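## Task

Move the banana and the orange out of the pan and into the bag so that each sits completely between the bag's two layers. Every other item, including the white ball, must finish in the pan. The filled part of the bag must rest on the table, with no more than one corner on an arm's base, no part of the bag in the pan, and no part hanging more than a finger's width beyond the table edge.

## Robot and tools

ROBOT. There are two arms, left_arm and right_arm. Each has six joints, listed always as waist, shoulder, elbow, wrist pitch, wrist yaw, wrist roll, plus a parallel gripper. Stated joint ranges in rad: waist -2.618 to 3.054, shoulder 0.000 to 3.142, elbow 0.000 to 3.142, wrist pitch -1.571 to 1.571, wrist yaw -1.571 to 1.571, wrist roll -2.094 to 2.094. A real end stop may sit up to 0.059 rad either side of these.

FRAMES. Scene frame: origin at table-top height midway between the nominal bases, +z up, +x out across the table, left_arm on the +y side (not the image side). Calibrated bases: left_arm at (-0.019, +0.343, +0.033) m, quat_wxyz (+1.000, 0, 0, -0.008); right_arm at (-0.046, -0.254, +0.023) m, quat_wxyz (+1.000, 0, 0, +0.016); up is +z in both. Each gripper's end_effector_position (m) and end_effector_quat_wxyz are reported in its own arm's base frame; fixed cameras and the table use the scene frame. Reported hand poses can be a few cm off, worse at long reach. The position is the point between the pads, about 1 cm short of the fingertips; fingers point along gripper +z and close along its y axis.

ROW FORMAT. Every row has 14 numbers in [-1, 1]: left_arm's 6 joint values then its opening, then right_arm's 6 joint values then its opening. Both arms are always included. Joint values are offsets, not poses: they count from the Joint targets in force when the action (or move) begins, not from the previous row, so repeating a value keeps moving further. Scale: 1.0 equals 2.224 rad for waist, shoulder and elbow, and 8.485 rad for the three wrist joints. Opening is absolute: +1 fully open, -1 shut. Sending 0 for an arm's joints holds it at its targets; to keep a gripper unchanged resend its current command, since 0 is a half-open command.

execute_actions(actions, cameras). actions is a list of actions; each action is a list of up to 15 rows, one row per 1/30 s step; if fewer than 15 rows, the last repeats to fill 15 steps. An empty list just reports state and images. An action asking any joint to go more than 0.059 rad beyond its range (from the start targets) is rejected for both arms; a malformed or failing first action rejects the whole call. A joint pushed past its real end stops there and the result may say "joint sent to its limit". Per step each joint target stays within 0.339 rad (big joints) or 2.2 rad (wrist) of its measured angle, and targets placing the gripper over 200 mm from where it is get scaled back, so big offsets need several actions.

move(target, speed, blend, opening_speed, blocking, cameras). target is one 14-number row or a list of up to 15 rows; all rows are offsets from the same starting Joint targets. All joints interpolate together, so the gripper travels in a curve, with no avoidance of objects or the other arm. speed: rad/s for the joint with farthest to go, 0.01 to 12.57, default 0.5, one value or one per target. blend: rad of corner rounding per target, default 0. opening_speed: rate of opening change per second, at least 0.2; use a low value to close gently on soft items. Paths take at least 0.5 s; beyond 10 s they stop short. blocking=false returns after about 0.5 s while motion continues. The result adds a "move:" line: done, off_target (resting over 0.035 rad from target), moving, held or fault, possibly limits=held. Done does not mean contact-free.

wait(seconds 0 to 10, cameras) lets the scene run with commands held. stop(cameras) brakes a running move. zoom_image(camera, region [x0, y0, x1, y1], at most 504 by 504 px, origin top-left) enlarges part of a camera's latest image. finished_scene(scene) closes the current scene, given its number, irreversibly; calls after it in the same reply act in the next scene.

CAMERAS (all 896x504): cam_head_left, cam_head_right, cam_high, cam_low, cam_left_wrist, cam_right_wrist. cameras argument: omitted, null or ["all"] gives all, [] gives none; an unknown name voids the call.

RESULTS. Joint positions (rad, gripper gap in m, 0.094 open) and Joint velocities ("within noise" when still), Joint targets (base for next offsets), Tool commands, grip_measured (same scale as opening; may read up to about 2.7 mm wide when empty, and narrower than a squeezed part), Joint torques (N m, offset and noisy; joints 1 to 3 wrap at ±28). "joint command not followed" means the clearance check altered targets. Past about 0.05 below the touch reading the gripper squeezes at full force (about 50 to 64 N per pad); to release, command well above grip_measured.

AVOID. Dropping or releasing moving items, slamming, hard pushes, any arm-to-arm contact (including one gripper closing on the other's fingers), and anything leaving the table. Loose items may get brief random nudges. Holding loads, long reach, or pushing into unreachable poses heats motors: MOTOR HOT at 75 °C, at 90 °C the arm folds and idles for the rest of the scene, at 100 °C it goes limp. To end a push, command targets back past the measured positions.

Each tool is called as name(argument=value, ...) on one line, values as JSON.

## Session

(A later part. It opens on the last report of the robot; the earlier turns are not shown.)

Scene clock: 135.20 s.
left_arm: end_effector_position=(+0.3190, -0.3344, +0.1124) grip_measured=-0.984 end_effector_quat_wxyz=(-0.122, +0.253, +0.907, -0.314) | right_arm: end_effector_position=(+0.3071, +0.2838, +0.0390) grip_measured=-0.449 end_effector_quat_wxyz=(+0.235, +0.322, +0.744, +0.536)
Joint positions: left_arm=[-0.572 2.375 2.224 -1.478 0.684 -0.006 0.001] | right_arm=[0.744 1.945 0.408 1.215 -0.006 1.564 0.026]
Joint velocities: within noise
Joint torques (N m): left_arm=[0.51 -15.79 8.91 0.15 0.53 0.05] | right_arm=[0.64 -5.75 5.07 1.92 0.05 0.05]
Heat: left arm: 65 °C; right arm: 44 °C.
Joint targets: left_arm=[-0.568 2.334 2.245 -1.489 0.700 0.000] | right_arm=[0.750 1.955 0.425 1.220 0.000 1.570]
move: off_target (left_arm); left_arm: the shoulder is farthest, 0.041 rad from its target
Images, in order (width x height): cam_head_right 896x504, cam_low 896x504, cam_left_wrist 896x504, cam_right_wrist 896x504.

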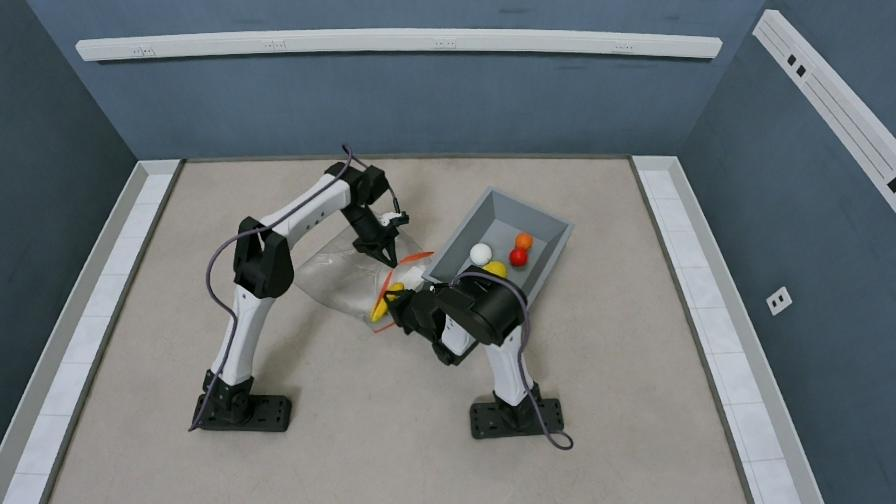

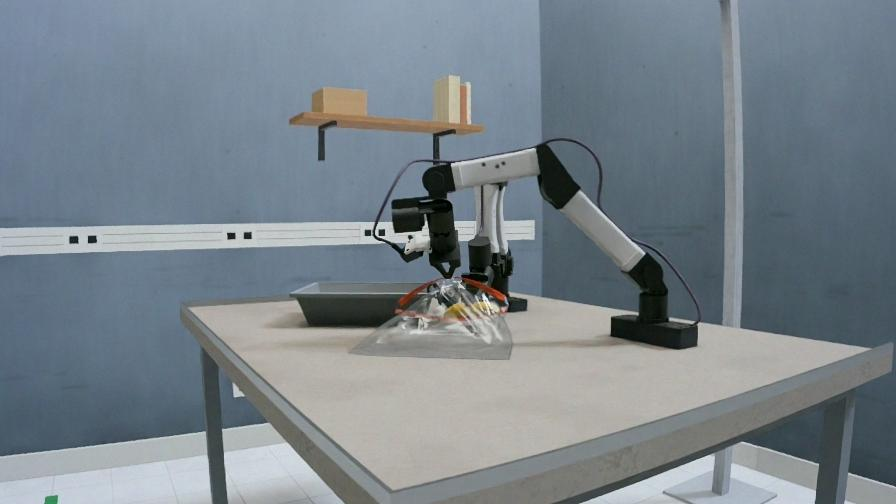

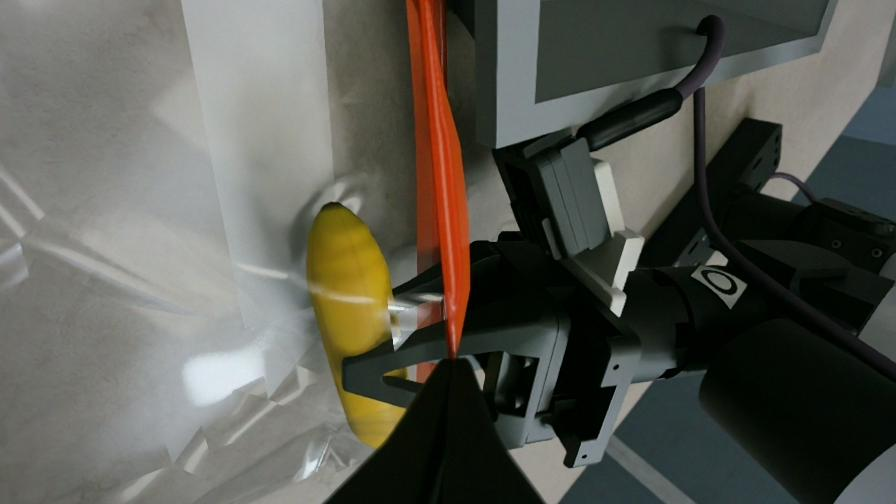

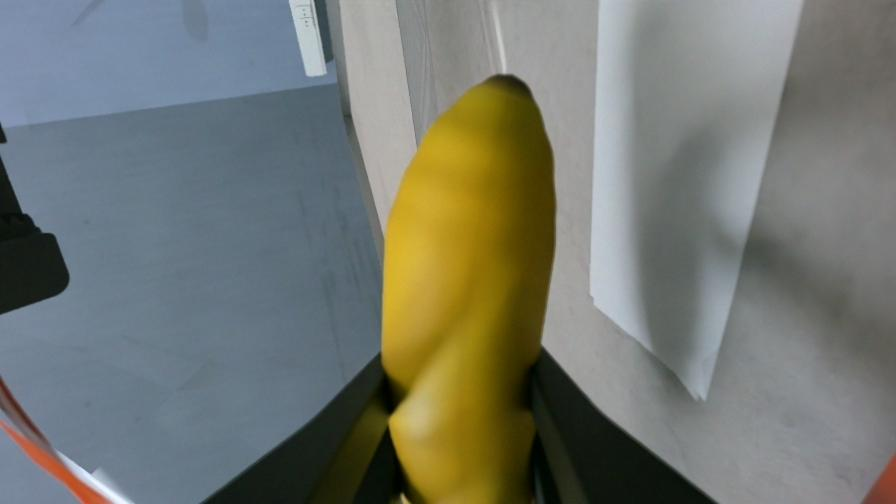

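move(target=[[0,0,0,0,0,0,-1,0.004,0,0,0,0,-0.0436,-0.6],[0,0,0,0,0,0,-1,0.009,0.0697,0.1529,-0.0216,0,-0.0436,-0.6]], speed=0.3, cameras=["cam_right_wrist","cam_head_right","cam_left_wrist","cam_low"])

zoom_image(camera="cam_low", region=[320, 200, 560, 380])

Scene clock: 138.80 s.
left_arm: end_effector_position=(+0.3190, -0.3344, +0.1124) grip_measured=-0.984 end_effector_quat_wxyz=(-0.122, +0.253, +0.907, -0.314) | right_arm: end_effector_position=(+0.3590, +0.3442, +0.0373) grip_measured=-0.449 end_effector_quat_wxyz=(+0.321, +0.178, +0.792, +0.488)
Joint positions: left_arm=[-0.572 2.375 2.224 -1.478 0.684 -0.006 0.001] | right_arm=[0.762 2.098 0.745 1.029 -0.006 1.209 0.026]
Joint velocities: within noise
Joint torques (N m): left_arm=[0.5 -15.76 8.91 0.15 0.53 0.05] | right_arm=[0.76 -7.73 6.45 1.98 0.05 -0.11]
Heat: left arm: 66 °C; right arm: 43 °C.
Joint targets: left_arm=[-0.568 2.334 2.245 -1.489 0.700 0.000] | right_arm=[0.770 2.110 0.765 1.036 0.000 1.200]
move: off_target (left_arm); left_arm: the shoulder is farthest, 0.041 rad from its target
Images, in order (width x height): cam_head_right 896x504, cam_low 896x504, cam_left_wrist 896x504, cam_right_wrist 896x504.

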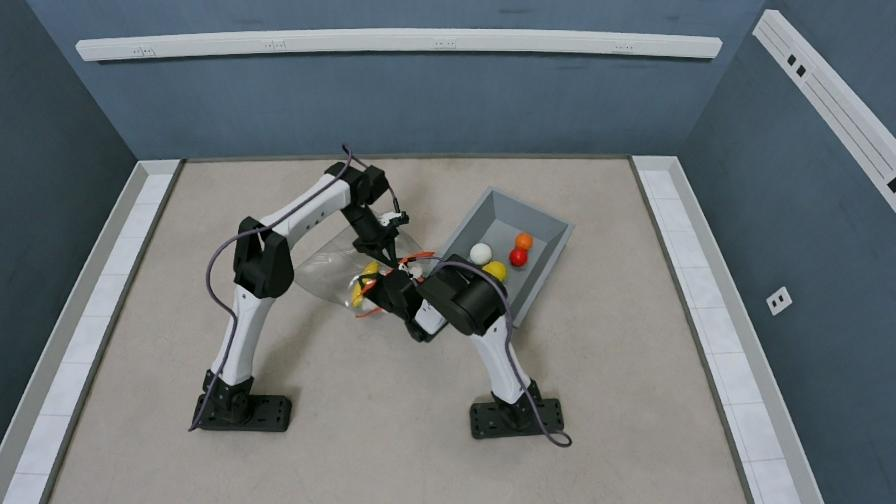

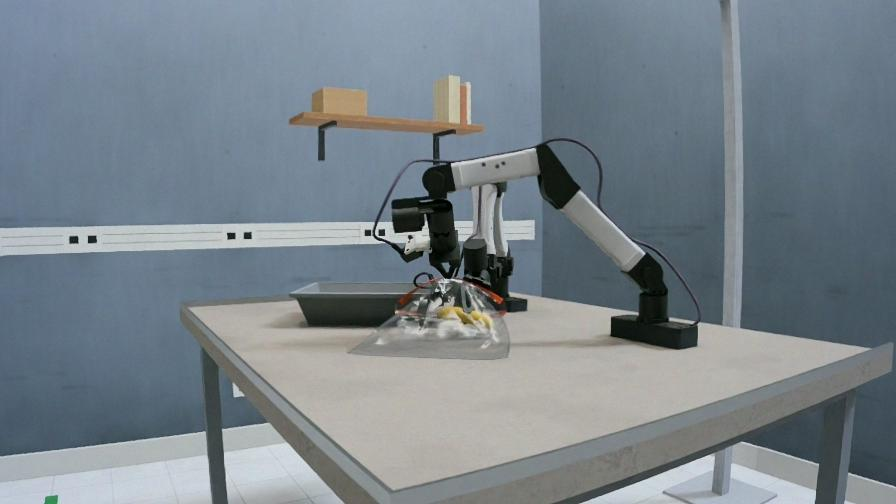

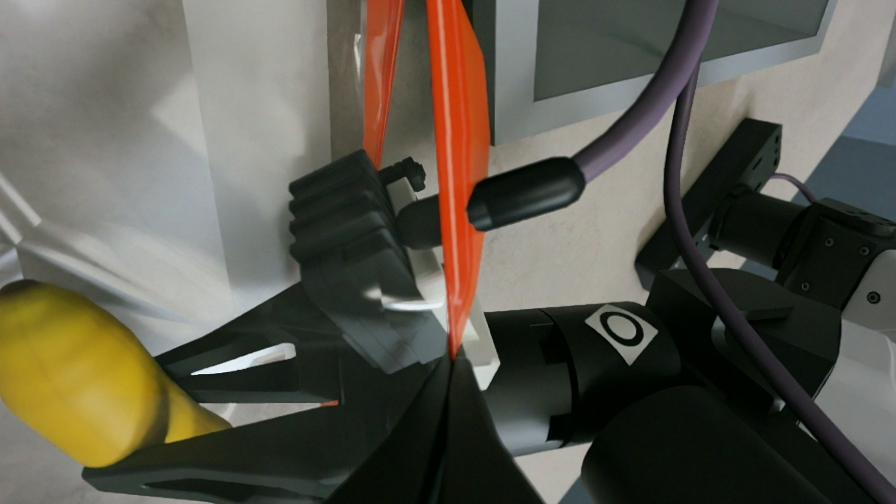

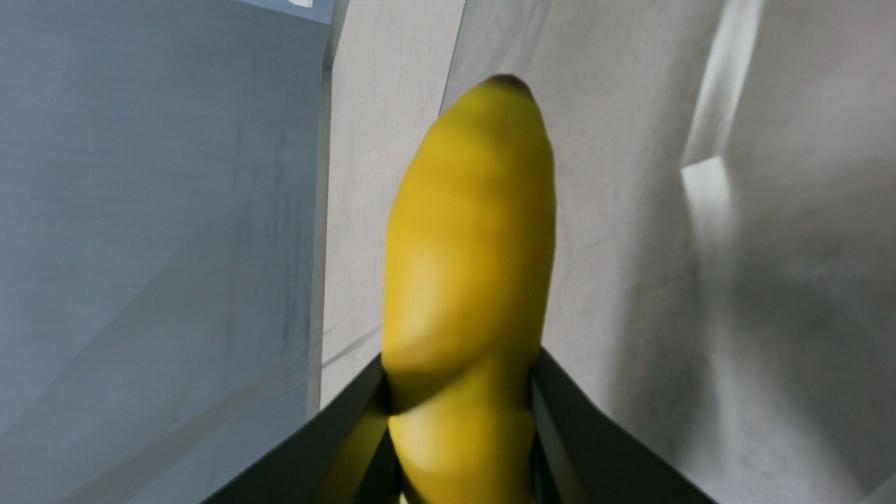

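Scaled by 2.100 from the camera's 896x504 image, which has a finer 1280x720 frame.

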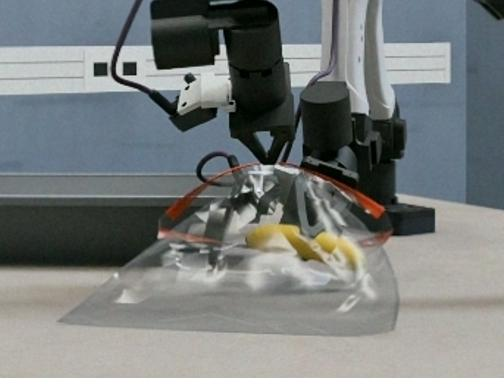

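move(target=[0,0,0,0,0,0,-1,0,0.0643,-0.0036,0.0185,0,0.0354,-0.6], speed=0.25, cameras=["cam_right_wrist","cam_left_wrist","cam_low"])

zoom_image(camera="cam_low", region=[320, 200, 560, 380])

Scene clock: 141.07 s.
left_arm: end_effector_position=(+0.3190, -0.3344, +0.1124) grip_measured=-0.984 end_effector_quat_wxyz=(-0.122, +0.253, +0.907, -0.314) | right_arm: end_effector_position=(+0.3585, +0.3445, +0.0098) grip_measured=-0.449 end_effector_quat_wxyz=(+0.253, +0.284, +0.753, +0.538)
Joint positions: left_arm=[-0.572 2.375 2.224 -1.478 0.684 -0.006 0.001] | right_arm=[0.763 2.234 0.745 1.192 -0.006 1.49 0.026]
Joint velocities: within noise
Joint torques (N m): left_arm=[0.5 -15.82 8.87 0.14 0.53 0.05] | right_arm=[0.64 -7.57 4.94 1.94 0.05 0.11]
Heat: left arm: 66 °C; right arm: 43 °C.
Joint targets: left_arm=[-0.568 2.334 2.245 -1.489 0.700 0.000] | right_arm=[0.770 2.254 0.757 1.193 0.000 1.500]
move: off_target (left_arm); left_arm: the shoulder is farthest, 0.041 rad from its target
Images, in order (width x height): cam_low 896x504, cam_left_wrist 896x504, cam_right_wrist 896x504.

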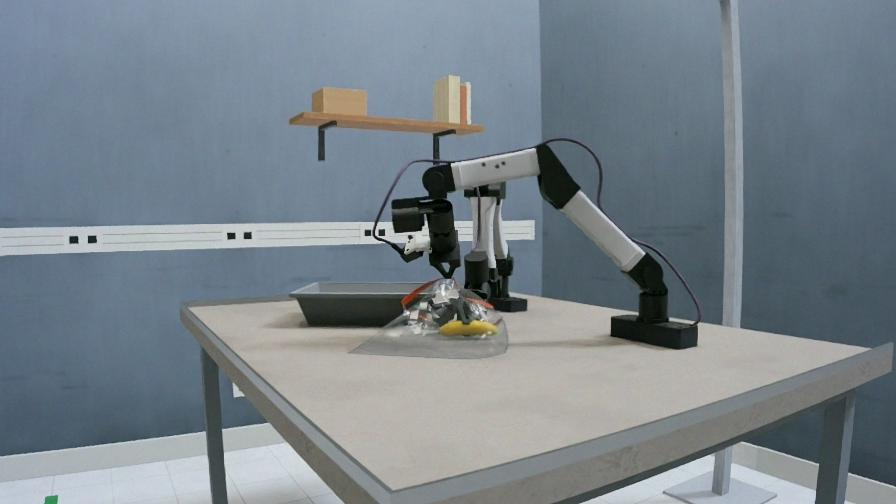

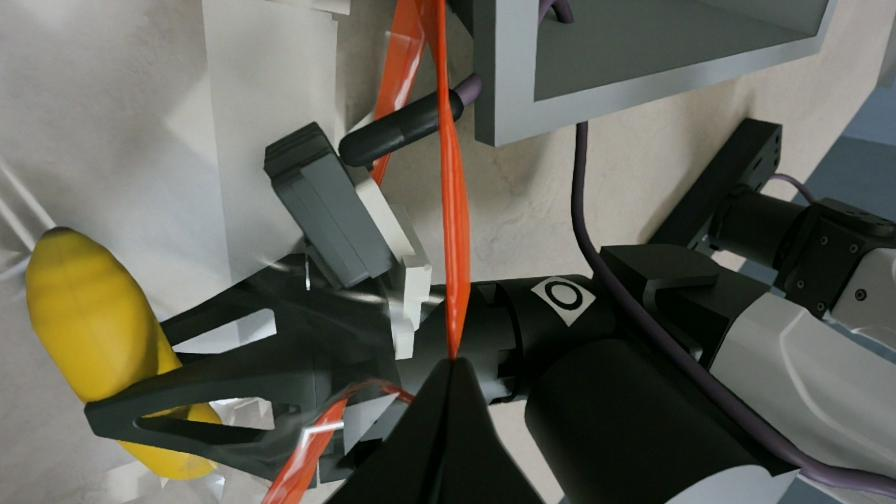

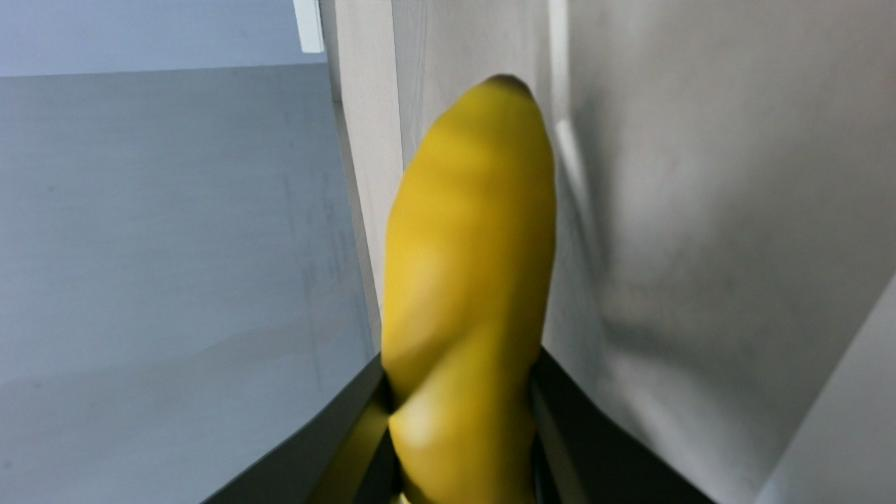

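Scaled by 2.100 from the camera's 896x504 image, which has a finer 1280x720 frame.

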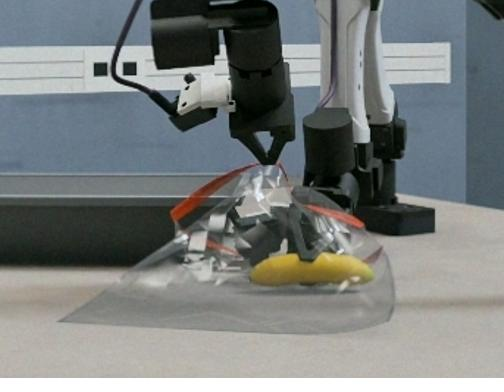

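move(target=[[0,0,0,0,0,0,-1,0,0.0058,0,0,0,0.004,-0.6],[0,0,0,0,0,0,-1,0,0.0058,0,0,0,0.004,-0.2]], speed=0.2, opening_speed=0.4, cameras=["cam_right_wrist","cam_left_wrist"])

Scene clock: 143.43 s.
left_arm: end_effector_position=(+0.3190, -0.3344, +0.1124) grip_measured=-0.984 end_effector_quat_wxyz=(-0.122, +0.253, +0.907, -0.314) | right_arm: end_effector_position=(+0.3587, +0.3447, +0.0094) grip_measured=-0.202 end_effector_quat_wxyz=(+0.245, +0.297, +0.745, +0.544)
Joint positions: left_arm=[-0.572 2.375 2.224 -1.478 0.684 -0.006 0.001] | right_arm=[0.763 2.243 0.745 1.207 -0.006 1.526 0.038]
Joint velocities: within noise
Joint torques (N m): left_arm=[0.5 -15.8 8.91 0.16 0.53 0.04] | right_arm=[0.65 -7.15 4.9 1.77 0.05 0.08]
Heat: left arm: 66 °C; right arm: 42 °C.
Joint targets: left_arm=[-0.568 2.334 2.245 -1.489 0.700 0.000] | right_arm=[0.770 2.266 0.757 1.193 0.000 1.534]
move: off_target (left_arm); left_arm: the shoulder is farthest, 0.041 rad from its target
Images, in order (width x height): cam_left_wrist 896x504, cam_right_wrist 896x504.

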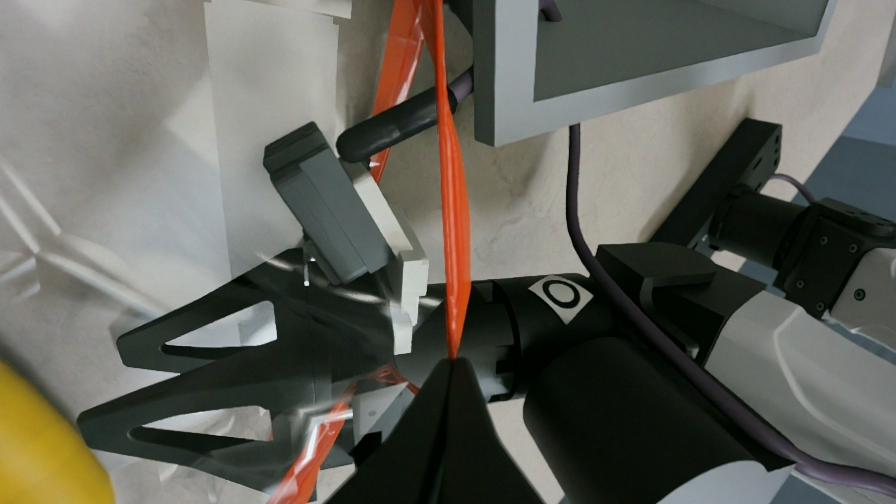

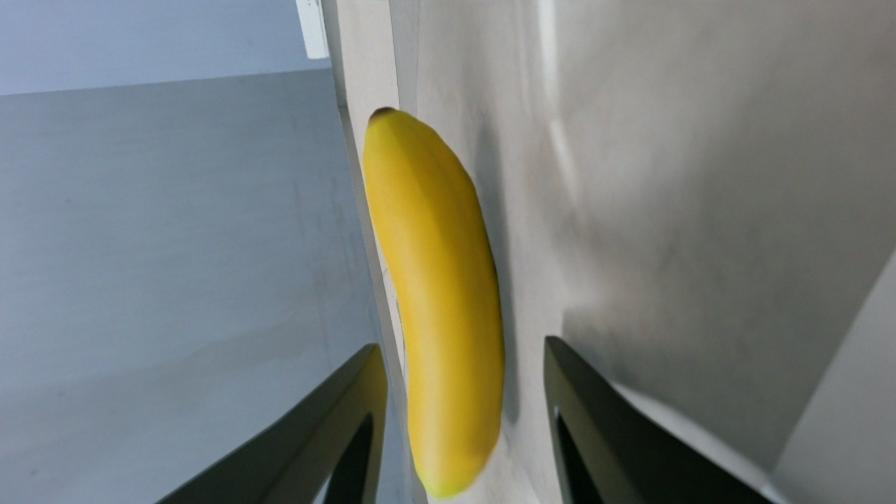

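move(target=[[0,0,0,0,0,0,-1,0.009,-0.0724,-0.147,0.0209,0,0,-0.2],[0,0,0,0,0,0,-1,0.0135,-0.1623,-0.2572,0.0268,0,0,-0.2],[0,0,0,0,0,0,-1,-0.0315,-0.4636,-0.2415,-0.0622,0,0,-0.2],[0,0,0,0,0,0,-1,-0.3462,-0.3669,-0.152,-0.0516,0,-0.1808,-0.2],[0,0,0,0,0,0,-1,-0.3462,-0.3669,-0.152,-0.0516,0,-0.1808,0.4]], speed=[0.35,0.5,0.7,0.9,0.9], blend=[0.02,0.05,0.05,0,0], cameras=["cam_right_wrist","cam_head_right","cam_left_wrist"])

zoom_image(camera="cam_head_right", region=[320, 180, 600, 360])

Scene clock: 150.03 s.
left_arm: end_effector_position=(+0.3188, -0.3344, +0.1125) grip_measured=-0.984 end_effector_quat_wxyz=(-0.123, +0.253, +0.907, -0.314) | right_arm: end_effector_position=(+0.3942, +0.0032, +0.1175) grip_measured=+0.399 end_effector_quat_wxyz=(+0.588, -0.001, +0.809, +0.006)
Joint positions: left_arm=[-0.572 2.375 2.224 -1.48 0.685 -0.006 0.001] | right_arm=[0.006 1.441 0.394 0.734 -0.004 0.008 0.066]
Joint velocities: within noise
Joint torques (N m): left_arm=[0.51 -15.76 8.91 0.16 0.53 0.05] | right_arm=[-0.59 -3.84 8.34 2.15 0.02 -0.05]
Heat: left arm: 67 °C; right arm: 41 °C.
Joint targets: left_arm=[-0.568 2.334 2.245 -1.489 0.700 0.000] | right_arm=[0.000 1.450 0.419 0.755 0.000 0.000]
move: off_target (left_arm); left_arm: the shoulder is farthest, 0.041 rad from its target
Images, in order (width x height): cam_head_right 896x504, cam_left_wrist 896x504, cam_right_wrist 896x504.

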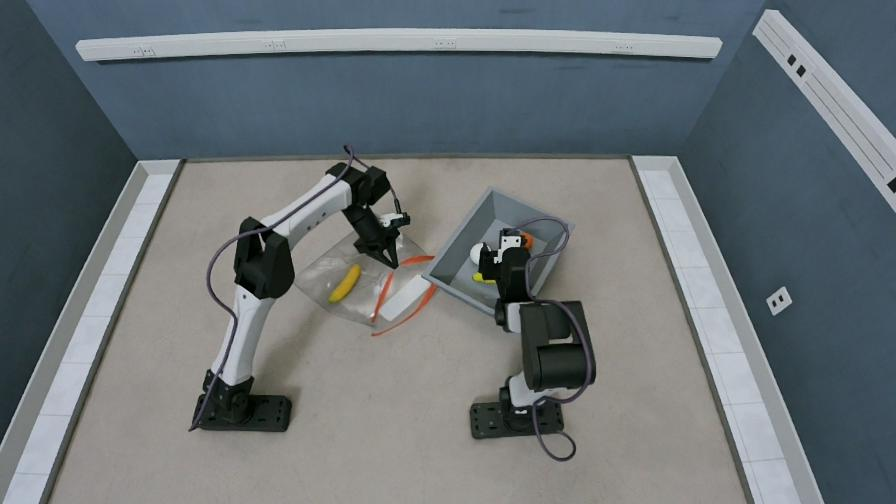

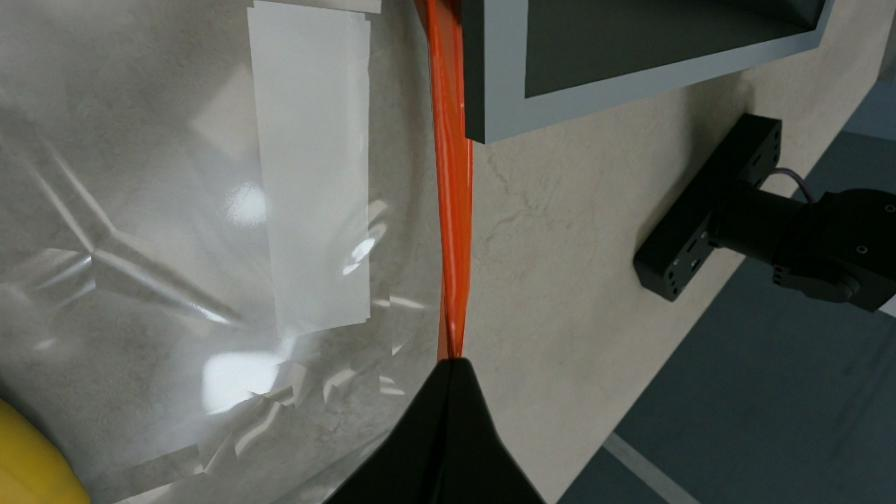

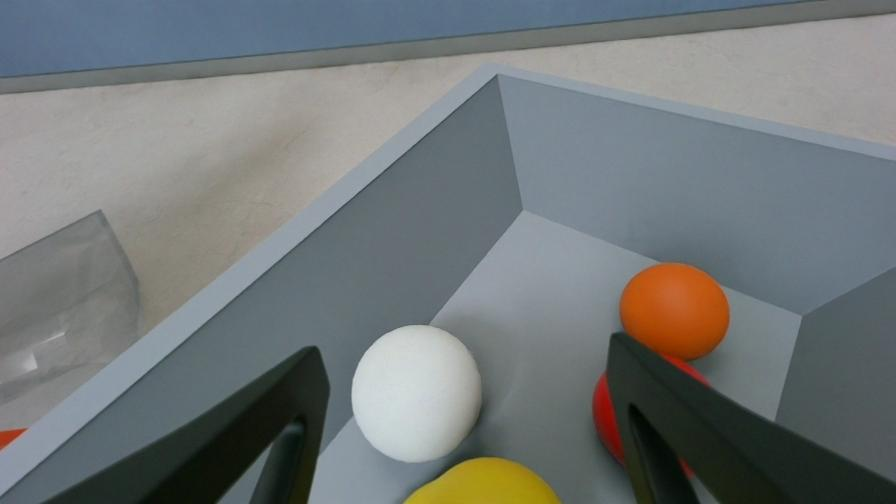

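Scaled by 1.800 from the camera's 896x504 image, which has a finer 1280x720 frame.

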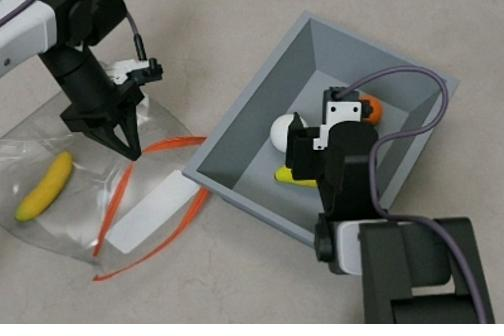

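move(target=[0,0,0,0,0,0,-1,-0.1057,0.3822,0.7963,-0.2275,0,0.0395,0.5], speed=0.9, cameras=["cam_right_wrist"])

Scene clock: 153.77 s.
left_arm: end_effector_position=(+0.3188, -0.3344, +0.1125) grip_measured=-0.984 end_effector_quat_wxyz=(-0.123, +0.253, +0.907, -0.314) | right_arm: end_effector_position=(+0.4969, -0.1167, +0.1060) grip_measured=+0.499 end_effector_quat_wxyz=(+0.137, +0.273, +0.952, +0.009)
Joint positions: left_arm=[-0.572 2.375 2.224 -1.48 0.685 -0.006 0.001] | right_arm=[-0.232 2.285 2.162 -1.172 -0.004 0.328 0.07]
Joint velocities: within noise
Joint torques (N m): left_arm=[0.51 -15.8 8.9 0.15 0.53 0.05] | right_arm=[-0.36 -10.86 9.24 0.79 0.03 0.13]
Heat: left arm: 68 °C; right arm: 41 °C.
Joint targets: left_arm=[-0.568 2.334 2.245 -1.489 0.700 0.000] | right_arm=[-0.236 2.300 2.190 -1.175 0.000 0.335]
move: off_target (left_arm); left_arm: the shoulder is farthest, 0.041 rad from its target
Images, in order (width x height): cam_right_wrist 896x504.

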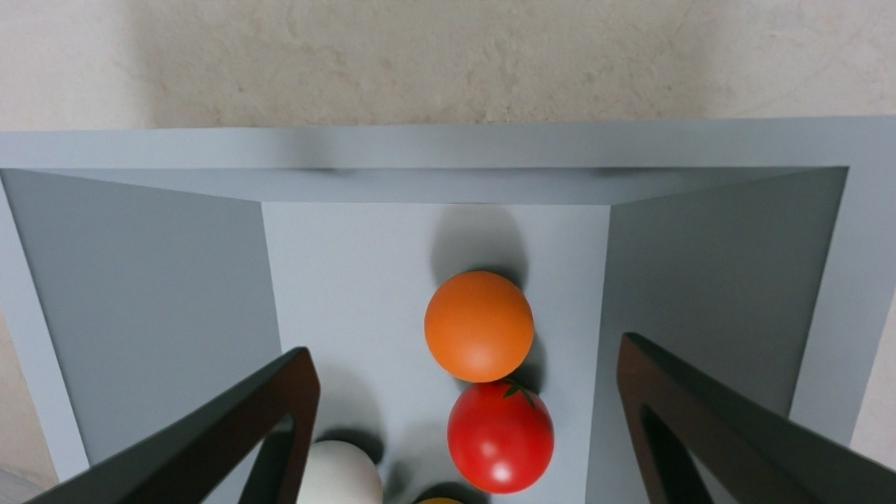

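move(target=[[0,0,0,0,0,0,-1,0.006,-0.0607,-0.1677,0.0289,0,0.0015,0.55],[0,0,0,0,0,0,-1,0.006,-0.0427,-0.2248,0.0487,0,0.0015,0.55]], speed=[0.6,0.35], cameras=["cam_right_wrist"])

Scene clock: 156.83 s.
left_arm: end_effector_position=(+0.3188, -0.3344, +0.1125) grip_measured=-0.984 end_effector_quat_wxyz=(-0.123, +0.253, +0.907, -0.314) | right_arm: end_effector_position=(+0.4736, -0.1099, +0.0148) grip_measured=+0.549 end_effector_quat_wxyz=(+0.132, +0.278, +0.951, +0.010)
Joint positions: left_arm=[-0.572 2.375 2.224 -1.48 0.685 -0.006 0.001] | right_arm=[-0.23 2.22 1.692 -0.776 -0.004 0.341 0.073]
Joint velocities: within noise
Joint torques (N m): left_arm=[0.49 -15.82 8.92 0.16 0.53 0.05] | right_arm=[0.76 -12.93 6.19 0.86 0.04 0.12]
Heat: left arm: 68 °C; right arm: 42 °C.
Joint targets: left_arm=[-0.568 2.334 2.245 -1.489 0.700 0.000] | right_arm=[-0.222 2.205 1.690 -0.762 0.000 0.348]
move: off_target (left_arm); left_arm: the shoulder is farthest, 0.041 rad from its target
Images, in order (width x height): cam_right_wrist 896x504.

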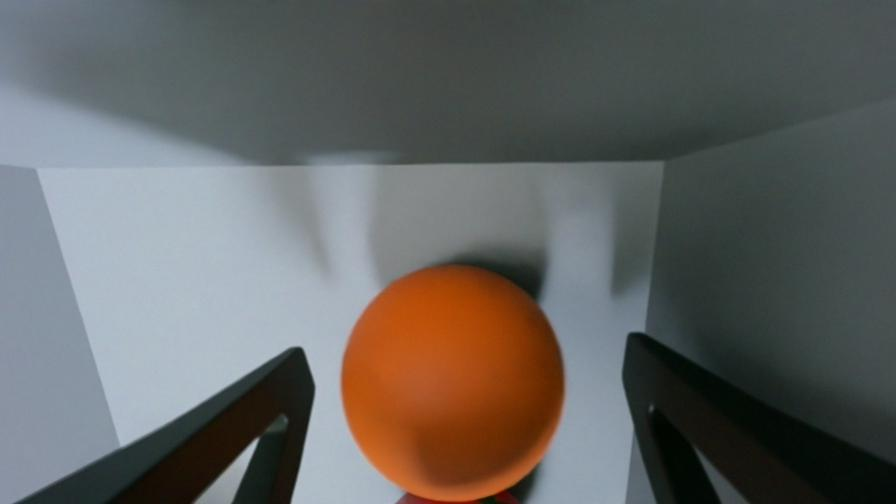

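move(target=[[0,0,0,0,0,0,-1,0,0.0054,-0.0135,0.0041,0,0,0.55],[0,0,0,0,0,0,-1,0,0.0054,-0.0135,0.0041,0,0,-0.05]], speed=0.3, opening_speed=0.4, cameras=["cam_right_wrist"])

Scene clock: 159.93 s.
left_arm: end_effector_position=(+0.3188, -0.3344, +0.1125) grip_measured=-0.984 end_effector_quat_wxyz=(-0.123, +0.253, +0.907, -0.314) | right_arm: end_effector_position=(+0.4731, -0.1098, +0.0084) grip_measured=-0.045 end_effector_quat_wxyz=(+0.136, +0.278, +0.951, +0.010)
Joint positions: left_arm=[-0.572 2.375 2.224 -1.48 0.685 -0.006 0.001] | right_arm=[-0.23 2.22 1.663 -0.741 -0.004 0.341 0.045]
Joint velocities: within noise
Joint torques (N m): left_arm=[0.5 -15.77 8.9 0.16 0.52 0.05] | right_arm=[0.75 -11.85 6.02 0.94 0.03 0.11]
Heat: left arm: 68 °C; right arm: 43 °C.
Joint targets: left_arm=[-0.568 2.334 2.245 -1.489 0.700 0.000] | right_arm=[-0.222 2.217 1.660 -0.727 0.000 0.348]
move: off_target (left_arm); left_arm: the shoulder is farthest, 0.041 rad from its target
Images, in order (width x height): cam_right_wrist 896x504.

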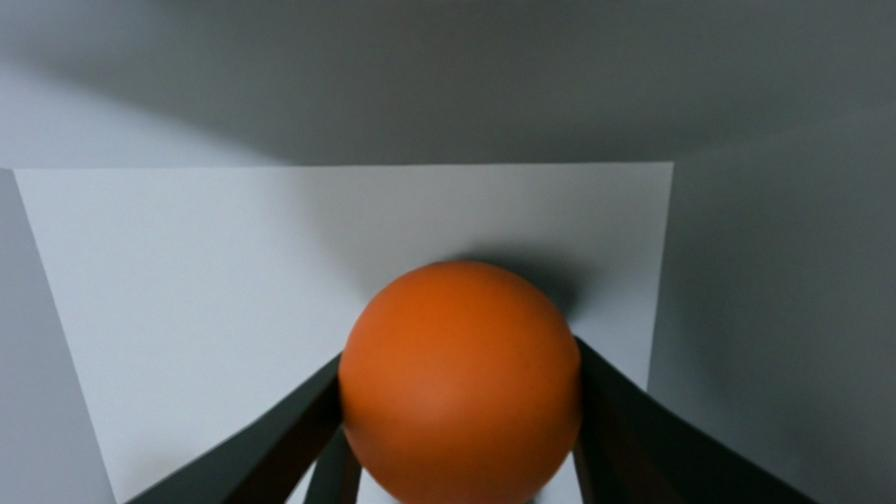

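move(target=[0,0,0,0,0,0,-1,0,0,0,0,0,0,-0.15], opening_speed=0.4, cameras=[])

Scene clock: 160.87 s.
left_arm: end_effector_position=(+0.3188, -0.3344, +0.1125) grip_measured=-0.984 end_effector_quat_wxyz=(-0.123, +0.253, +0.907, -0.314) | right_arm: end_effector_position=(+0.4731, -0.1098, +0.0084) grip_measured=-0.146 end_effector_quat_wxyz=(+0.136, +0.278, +0.951, +0.010)
Joint positions: left_arm=[-0.572 2.375 2.224 -1.48 0.685 -0.006 0.001] | right_arm=[-0.23 2.22 1.663 -0.741 -0.004 0.341 0.04]
Joint velocities: within noise
Joint torques (N m): left_arm=[0.49 -15.82 8.91 0.16 0.53 0.06] | right_arm=[0.75 -11.85 6.01 0.94 0.04 0.12]
Heat: left arm: 68 °C; right arm: 44 °C.
Joint targets: left_arm=[-0.568 2.334 2.245 -1.489 0.700 0.000] | right_arm=[-0.222 2.217 1.660 -0.727 0.000 0.348]
move: off_target (left_arm); left_arm: the shoulder is farthest, 0.041 rad from its target
No camera images: "cameras" was empty.

move(target=[0,0,0,0,0,0,-1,0,0,0,0,0,0,-0.3], opening_speed=0.4, cameras=["cam_right_wrist"])

Scene clock: 161.63 s.
left_arm: end_effector_position=(+0.3188, -0.3344, +0.1125) grip_measured=-0.984 end_effector_quat_wxyz=(-0.123, +0.253, +0.907, -0.314) | right_arm: end_effector_position=(+0.4731, -0.1098, +0.0084) grip_measured=-0.154 end_effector_quat_wxyz=(+0.136, +0.278, +0.951, +0.010)
Joint positions: left_arm=[-0.572 2.375 2.224 -1.48 0.685 -0.006 0.001] | right_arm=[-0.23 2.22 1.663 -0.741 -0.004 0.341 0.04]
Joint velocities: within noise
Joint torques (N m): left_arm=[0.46 -15.77 8.9 0.16 0.53 0.05] | right_arm=[0.76 -11.84 6.01 0.94 0.03 0.12]
Heat: left arm: 69 °C; right arm: 44 °C.
Joint targets: left_arm=[-0.568 2.334 2.245 -1.489 0.700 0.000] | right_arm=[-0.222 2.217 1.660 -0.727 0.000 0.348]
move: off_target (left_arm); left_arm: the shoulder is farthest, 0.041 rad from its target
Images, in order (width x height): cam_right_wrist 896x504.

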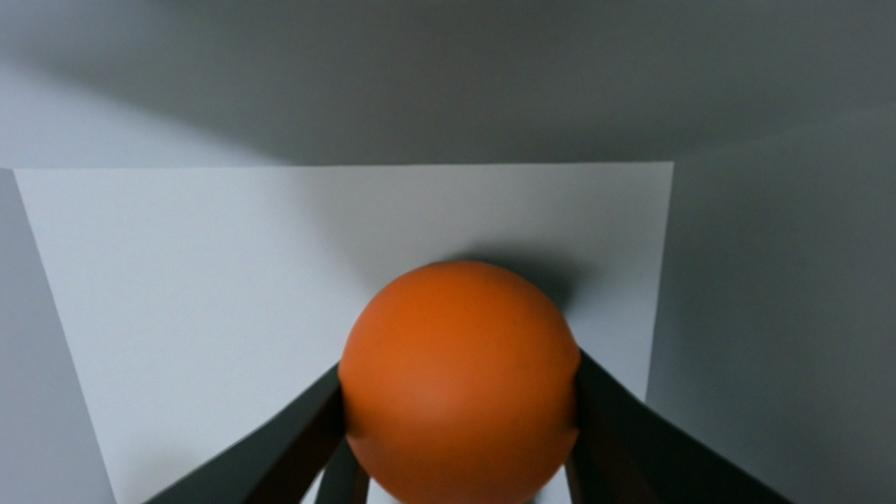

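move(target=[[0,0,0,0,0,0,-1,0,-0.0301,0.0495,-0.0174,0,0,-0.3],[0,0,0,0,0,0,-1,0,-0.1875,-0.0225,-0.028,0,0,-0.3],[0,0,0,0,0,0,-1,0.2347,-0.5652,-0.4924,0.0733,0,0.0533,-0.3],[0,0,0,0,0,0,-1,0.4505,-0.4415,-0.6475,0.1641,0,0.1063,-0.3],[0,0,0,0,0,0,-1,0.4595,-0.2257,-0.6969,0.2401,0,0.1063,-0.3]], speed=[0.3,0.5,0.8,0.7,0.5], blend=[0.02,0.05,0.1,0.05,0], cameras=["cam_right_wrist","cam_head_right","cam_left_wrist"])

Scene clock: 168.47 s.
left_arm: end_effector_position=(+0.3188, -0.3344, +0.1125) grip_measured=-0.984 end_effector_quat_wxyz=(-0.123, +0.253, +0.907, -0.314) | right_arm: end_effector_position=(+0.2414, +0.2456, +0.0543) grip_measured=-0.156 end_effector_quat_wxyz=(+0.309, +0.180, +0.787, +0.503)
Joint positions: left_arm=[-0.572 2.375 2.224 -1.48 0.685 -0.006 0.001] | right_arm=[0.792 1.707 0.112 1.287 -0.003 1.244 0.04]
Joint velocities: within noise
Joint torques (N m): left_arm=[0.51 -15.8 8.87 0.16 0.53 0.05] | right_arm=[0.73 -3.63 2.92 2.12 0.02 0.05]
Heat: left arm: 69 °C; right arm: 44 °C.
Joint targets: left_arm=[-0.568 2.334 2.245 -1.489 0.700 0.000] | right_arm=[0.800 1.715 0.110 1.310 0.000 1.250]
move: off_target (left_arm); left_arm: the shoulder is farthest, 0.041 rad from its target
Images, in order (width x height): cam_head_right 896x504, cam_left_wrist 896x504, cam_right_wrist 896x504.

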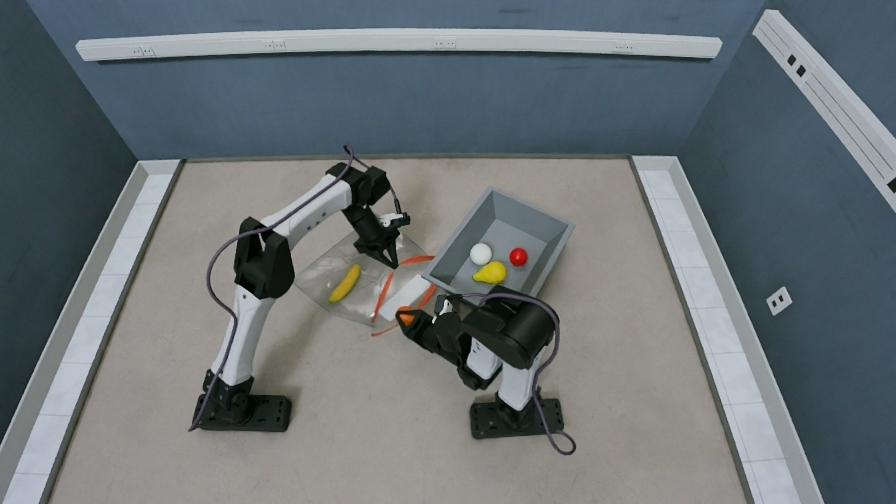

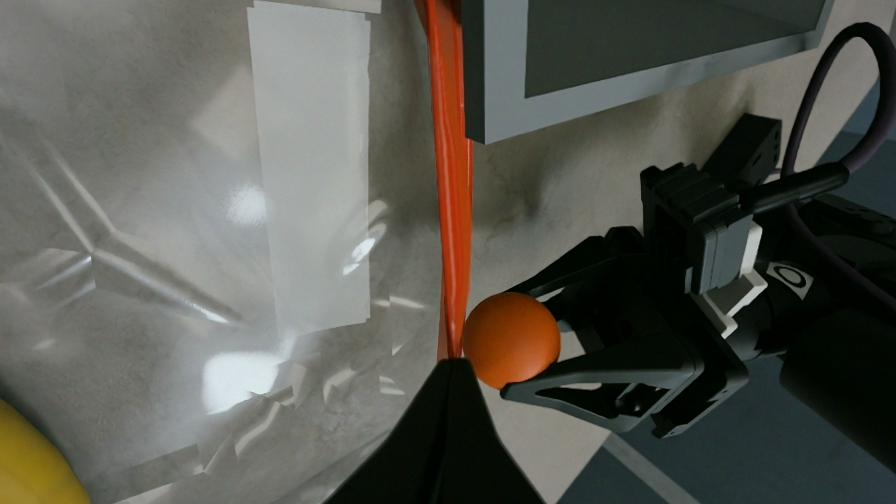

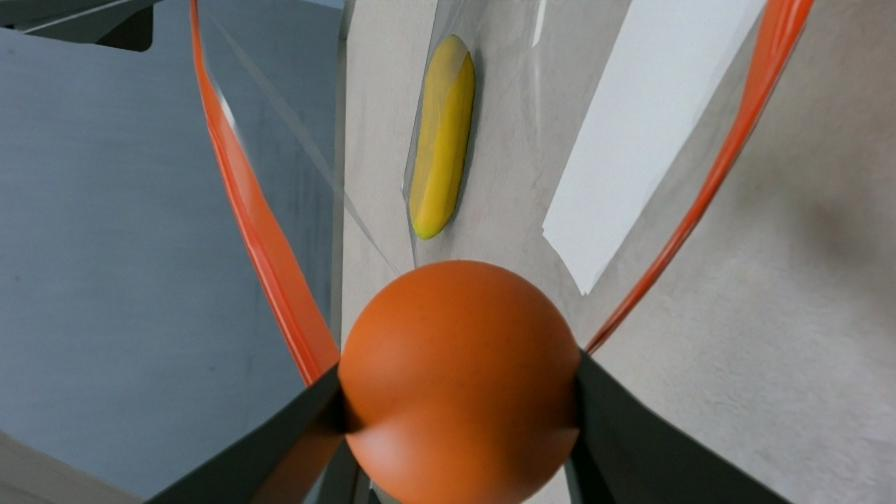

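move(target=[[0,0,0,0,0,0,-1,-0.0112,0.0967,0.1416,-0.0077,0,0.0059,-0.3],[0,0,0,0,0,0,-1,-0.0225,0.1596,0.2563,-0.0259,0,0.0059,-0.3]], speed=0.35, blend=0.03, cameras=["cam_right_wrist","cam_head_right","cam_left_wrist"])

zoom_image(camera="cam_head_right", region=[320, 180, 600, 360])

Scene clock: 171.07 s.
left_arm: end_effector_position=(+0.3188, -0.3344, +0.1125) grip_measured=-0.984 end_effector_quat_wxyz=(-0.123, +0.253, +0.907, -0.314) | right_arm: end_effector_position=(+0.3478, +0.3296, +0.0403) grip_measured=-0.156 end_effector_quat_wxyz=(+0.304, +0.213, +0.780, +0.504)
Joint positions: left_arm=[-0.572 2.375 2.224 -1.48 0.685 -0.006 0.001] | right_arm=[0.757 2.058 0.661 1.085 -0.003 1.294 0.04]
Joint velocities: within noise
Joint torques (N m): left_arm=[0.5 -15.79 8.91 0.16 0.53 0.05] | right_arm=[-0.68 -7.3 6.02 2 0.03 0.04]
Heat: left arm: 70 °C; right arm: 43 °C.
Joint targets: left_arm=[-0.568 2.334 2.245 -1.489 0.700 0.000] | right_arm=[0.750 2.071 0.680 1.091 0.000 1.300]
move: off_target (left_arm); left_arm: the shoulder is farthest, 0.041 rad from its target
Images, in order (width x height): cam_head_right 896x504, cam_left_wrist 896x504, cam_right_wrist 896x504.

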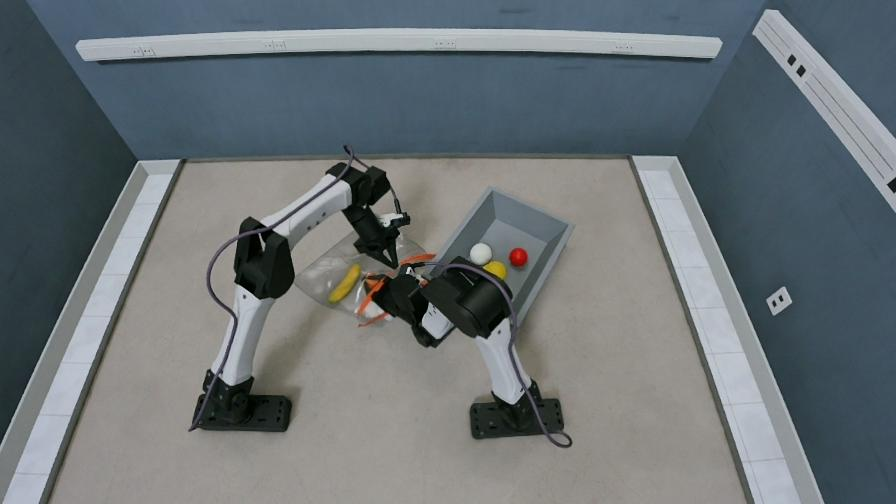

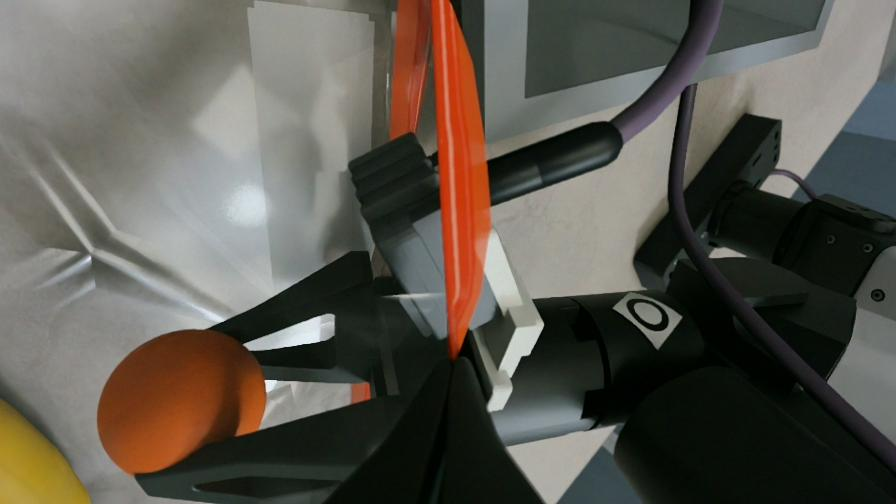

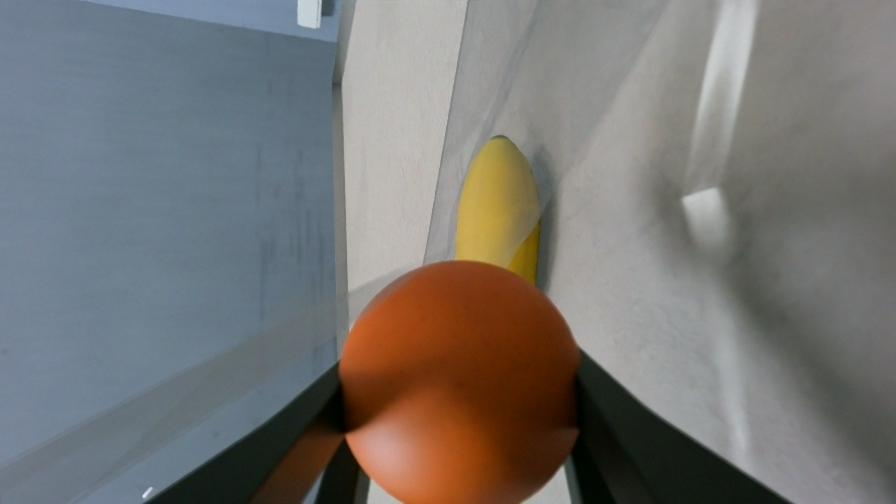

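Scaled by 1.800 from the camera's 896x504 image, which has a finer 1280x720 frame.

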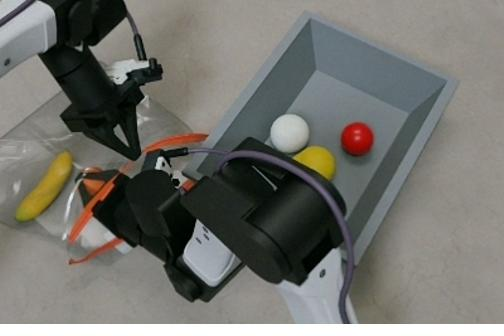

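move(target=[[0,0,0,0,0,0,-1,0,0.0337,0,0.0071,0,0.0177,-0.3],[0,0,0,0,0,0,-1,0,0.0337,0,0.0071,0,0.0177,0.1]], speed=0.2, opening_speed=0.4, cameras=["cam_right_wrist","cam_left_wrist"])

Scene clock: 174.00 s.
left_arm: end_effector_position=(+0.3188, -0.3344, +0.1125) grip_measured=-0.984 end_effector_quat_wxyz=(-0.123, +0.253, +0.907, -0.314) | right_arm: end_effector_position=(+0.3458, +0.3277, +0.0164) grip_measured=+0.099 end_effector_quat_wxyz=(+0.260, +0.274, +0.770, +0.514)
Joint positions: left_arm=[-0.572 2.375 2.224 -1.48 0.685 -0.006 0.001] | right_arm=[0.757 2.134 0.662 1.13 -0.003 1.444 0.052]
Joint velocities: within noise
Joint torques (N m): left_arm=[0.5 -15.76 8.9 0.16 0.53 0.05] | right_arm=[-0.66 -7.53 5.55 2.16 0.02 0.04]
Heat: left arm: 70 °C; right arm: 43 °C.
Joint targets: left_arm=[-0.568 2.334 2.245 -1.489 0.700 0.000] | right_arm=[0.750 2.145 0.680 1.151 0.000 1.450]
move: off_target (left_arm); left_arm: the shoulder is farthest, 0.041 rad from its target
Images, in order (width x height): cam_left_wrist 896x504, cam_right_wrist 896x504.

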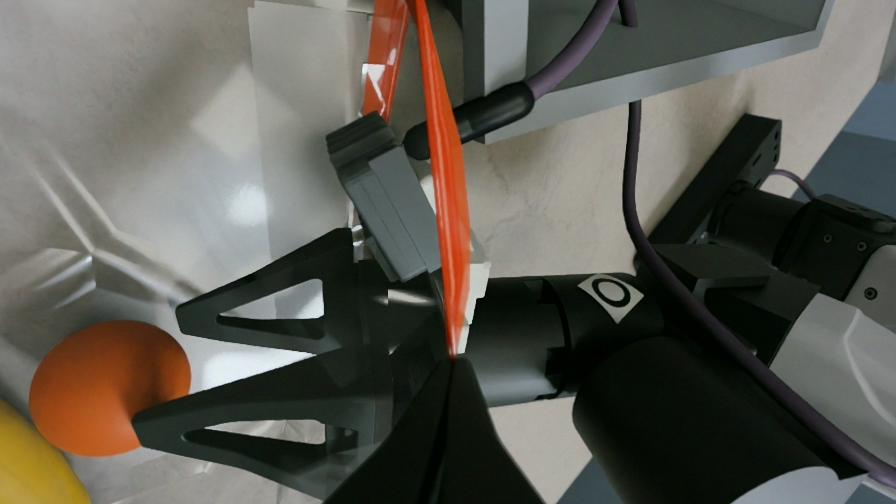

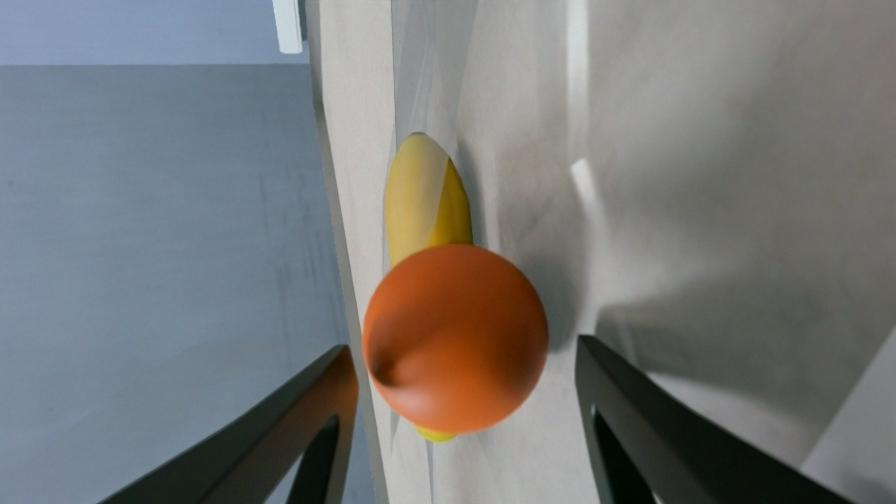

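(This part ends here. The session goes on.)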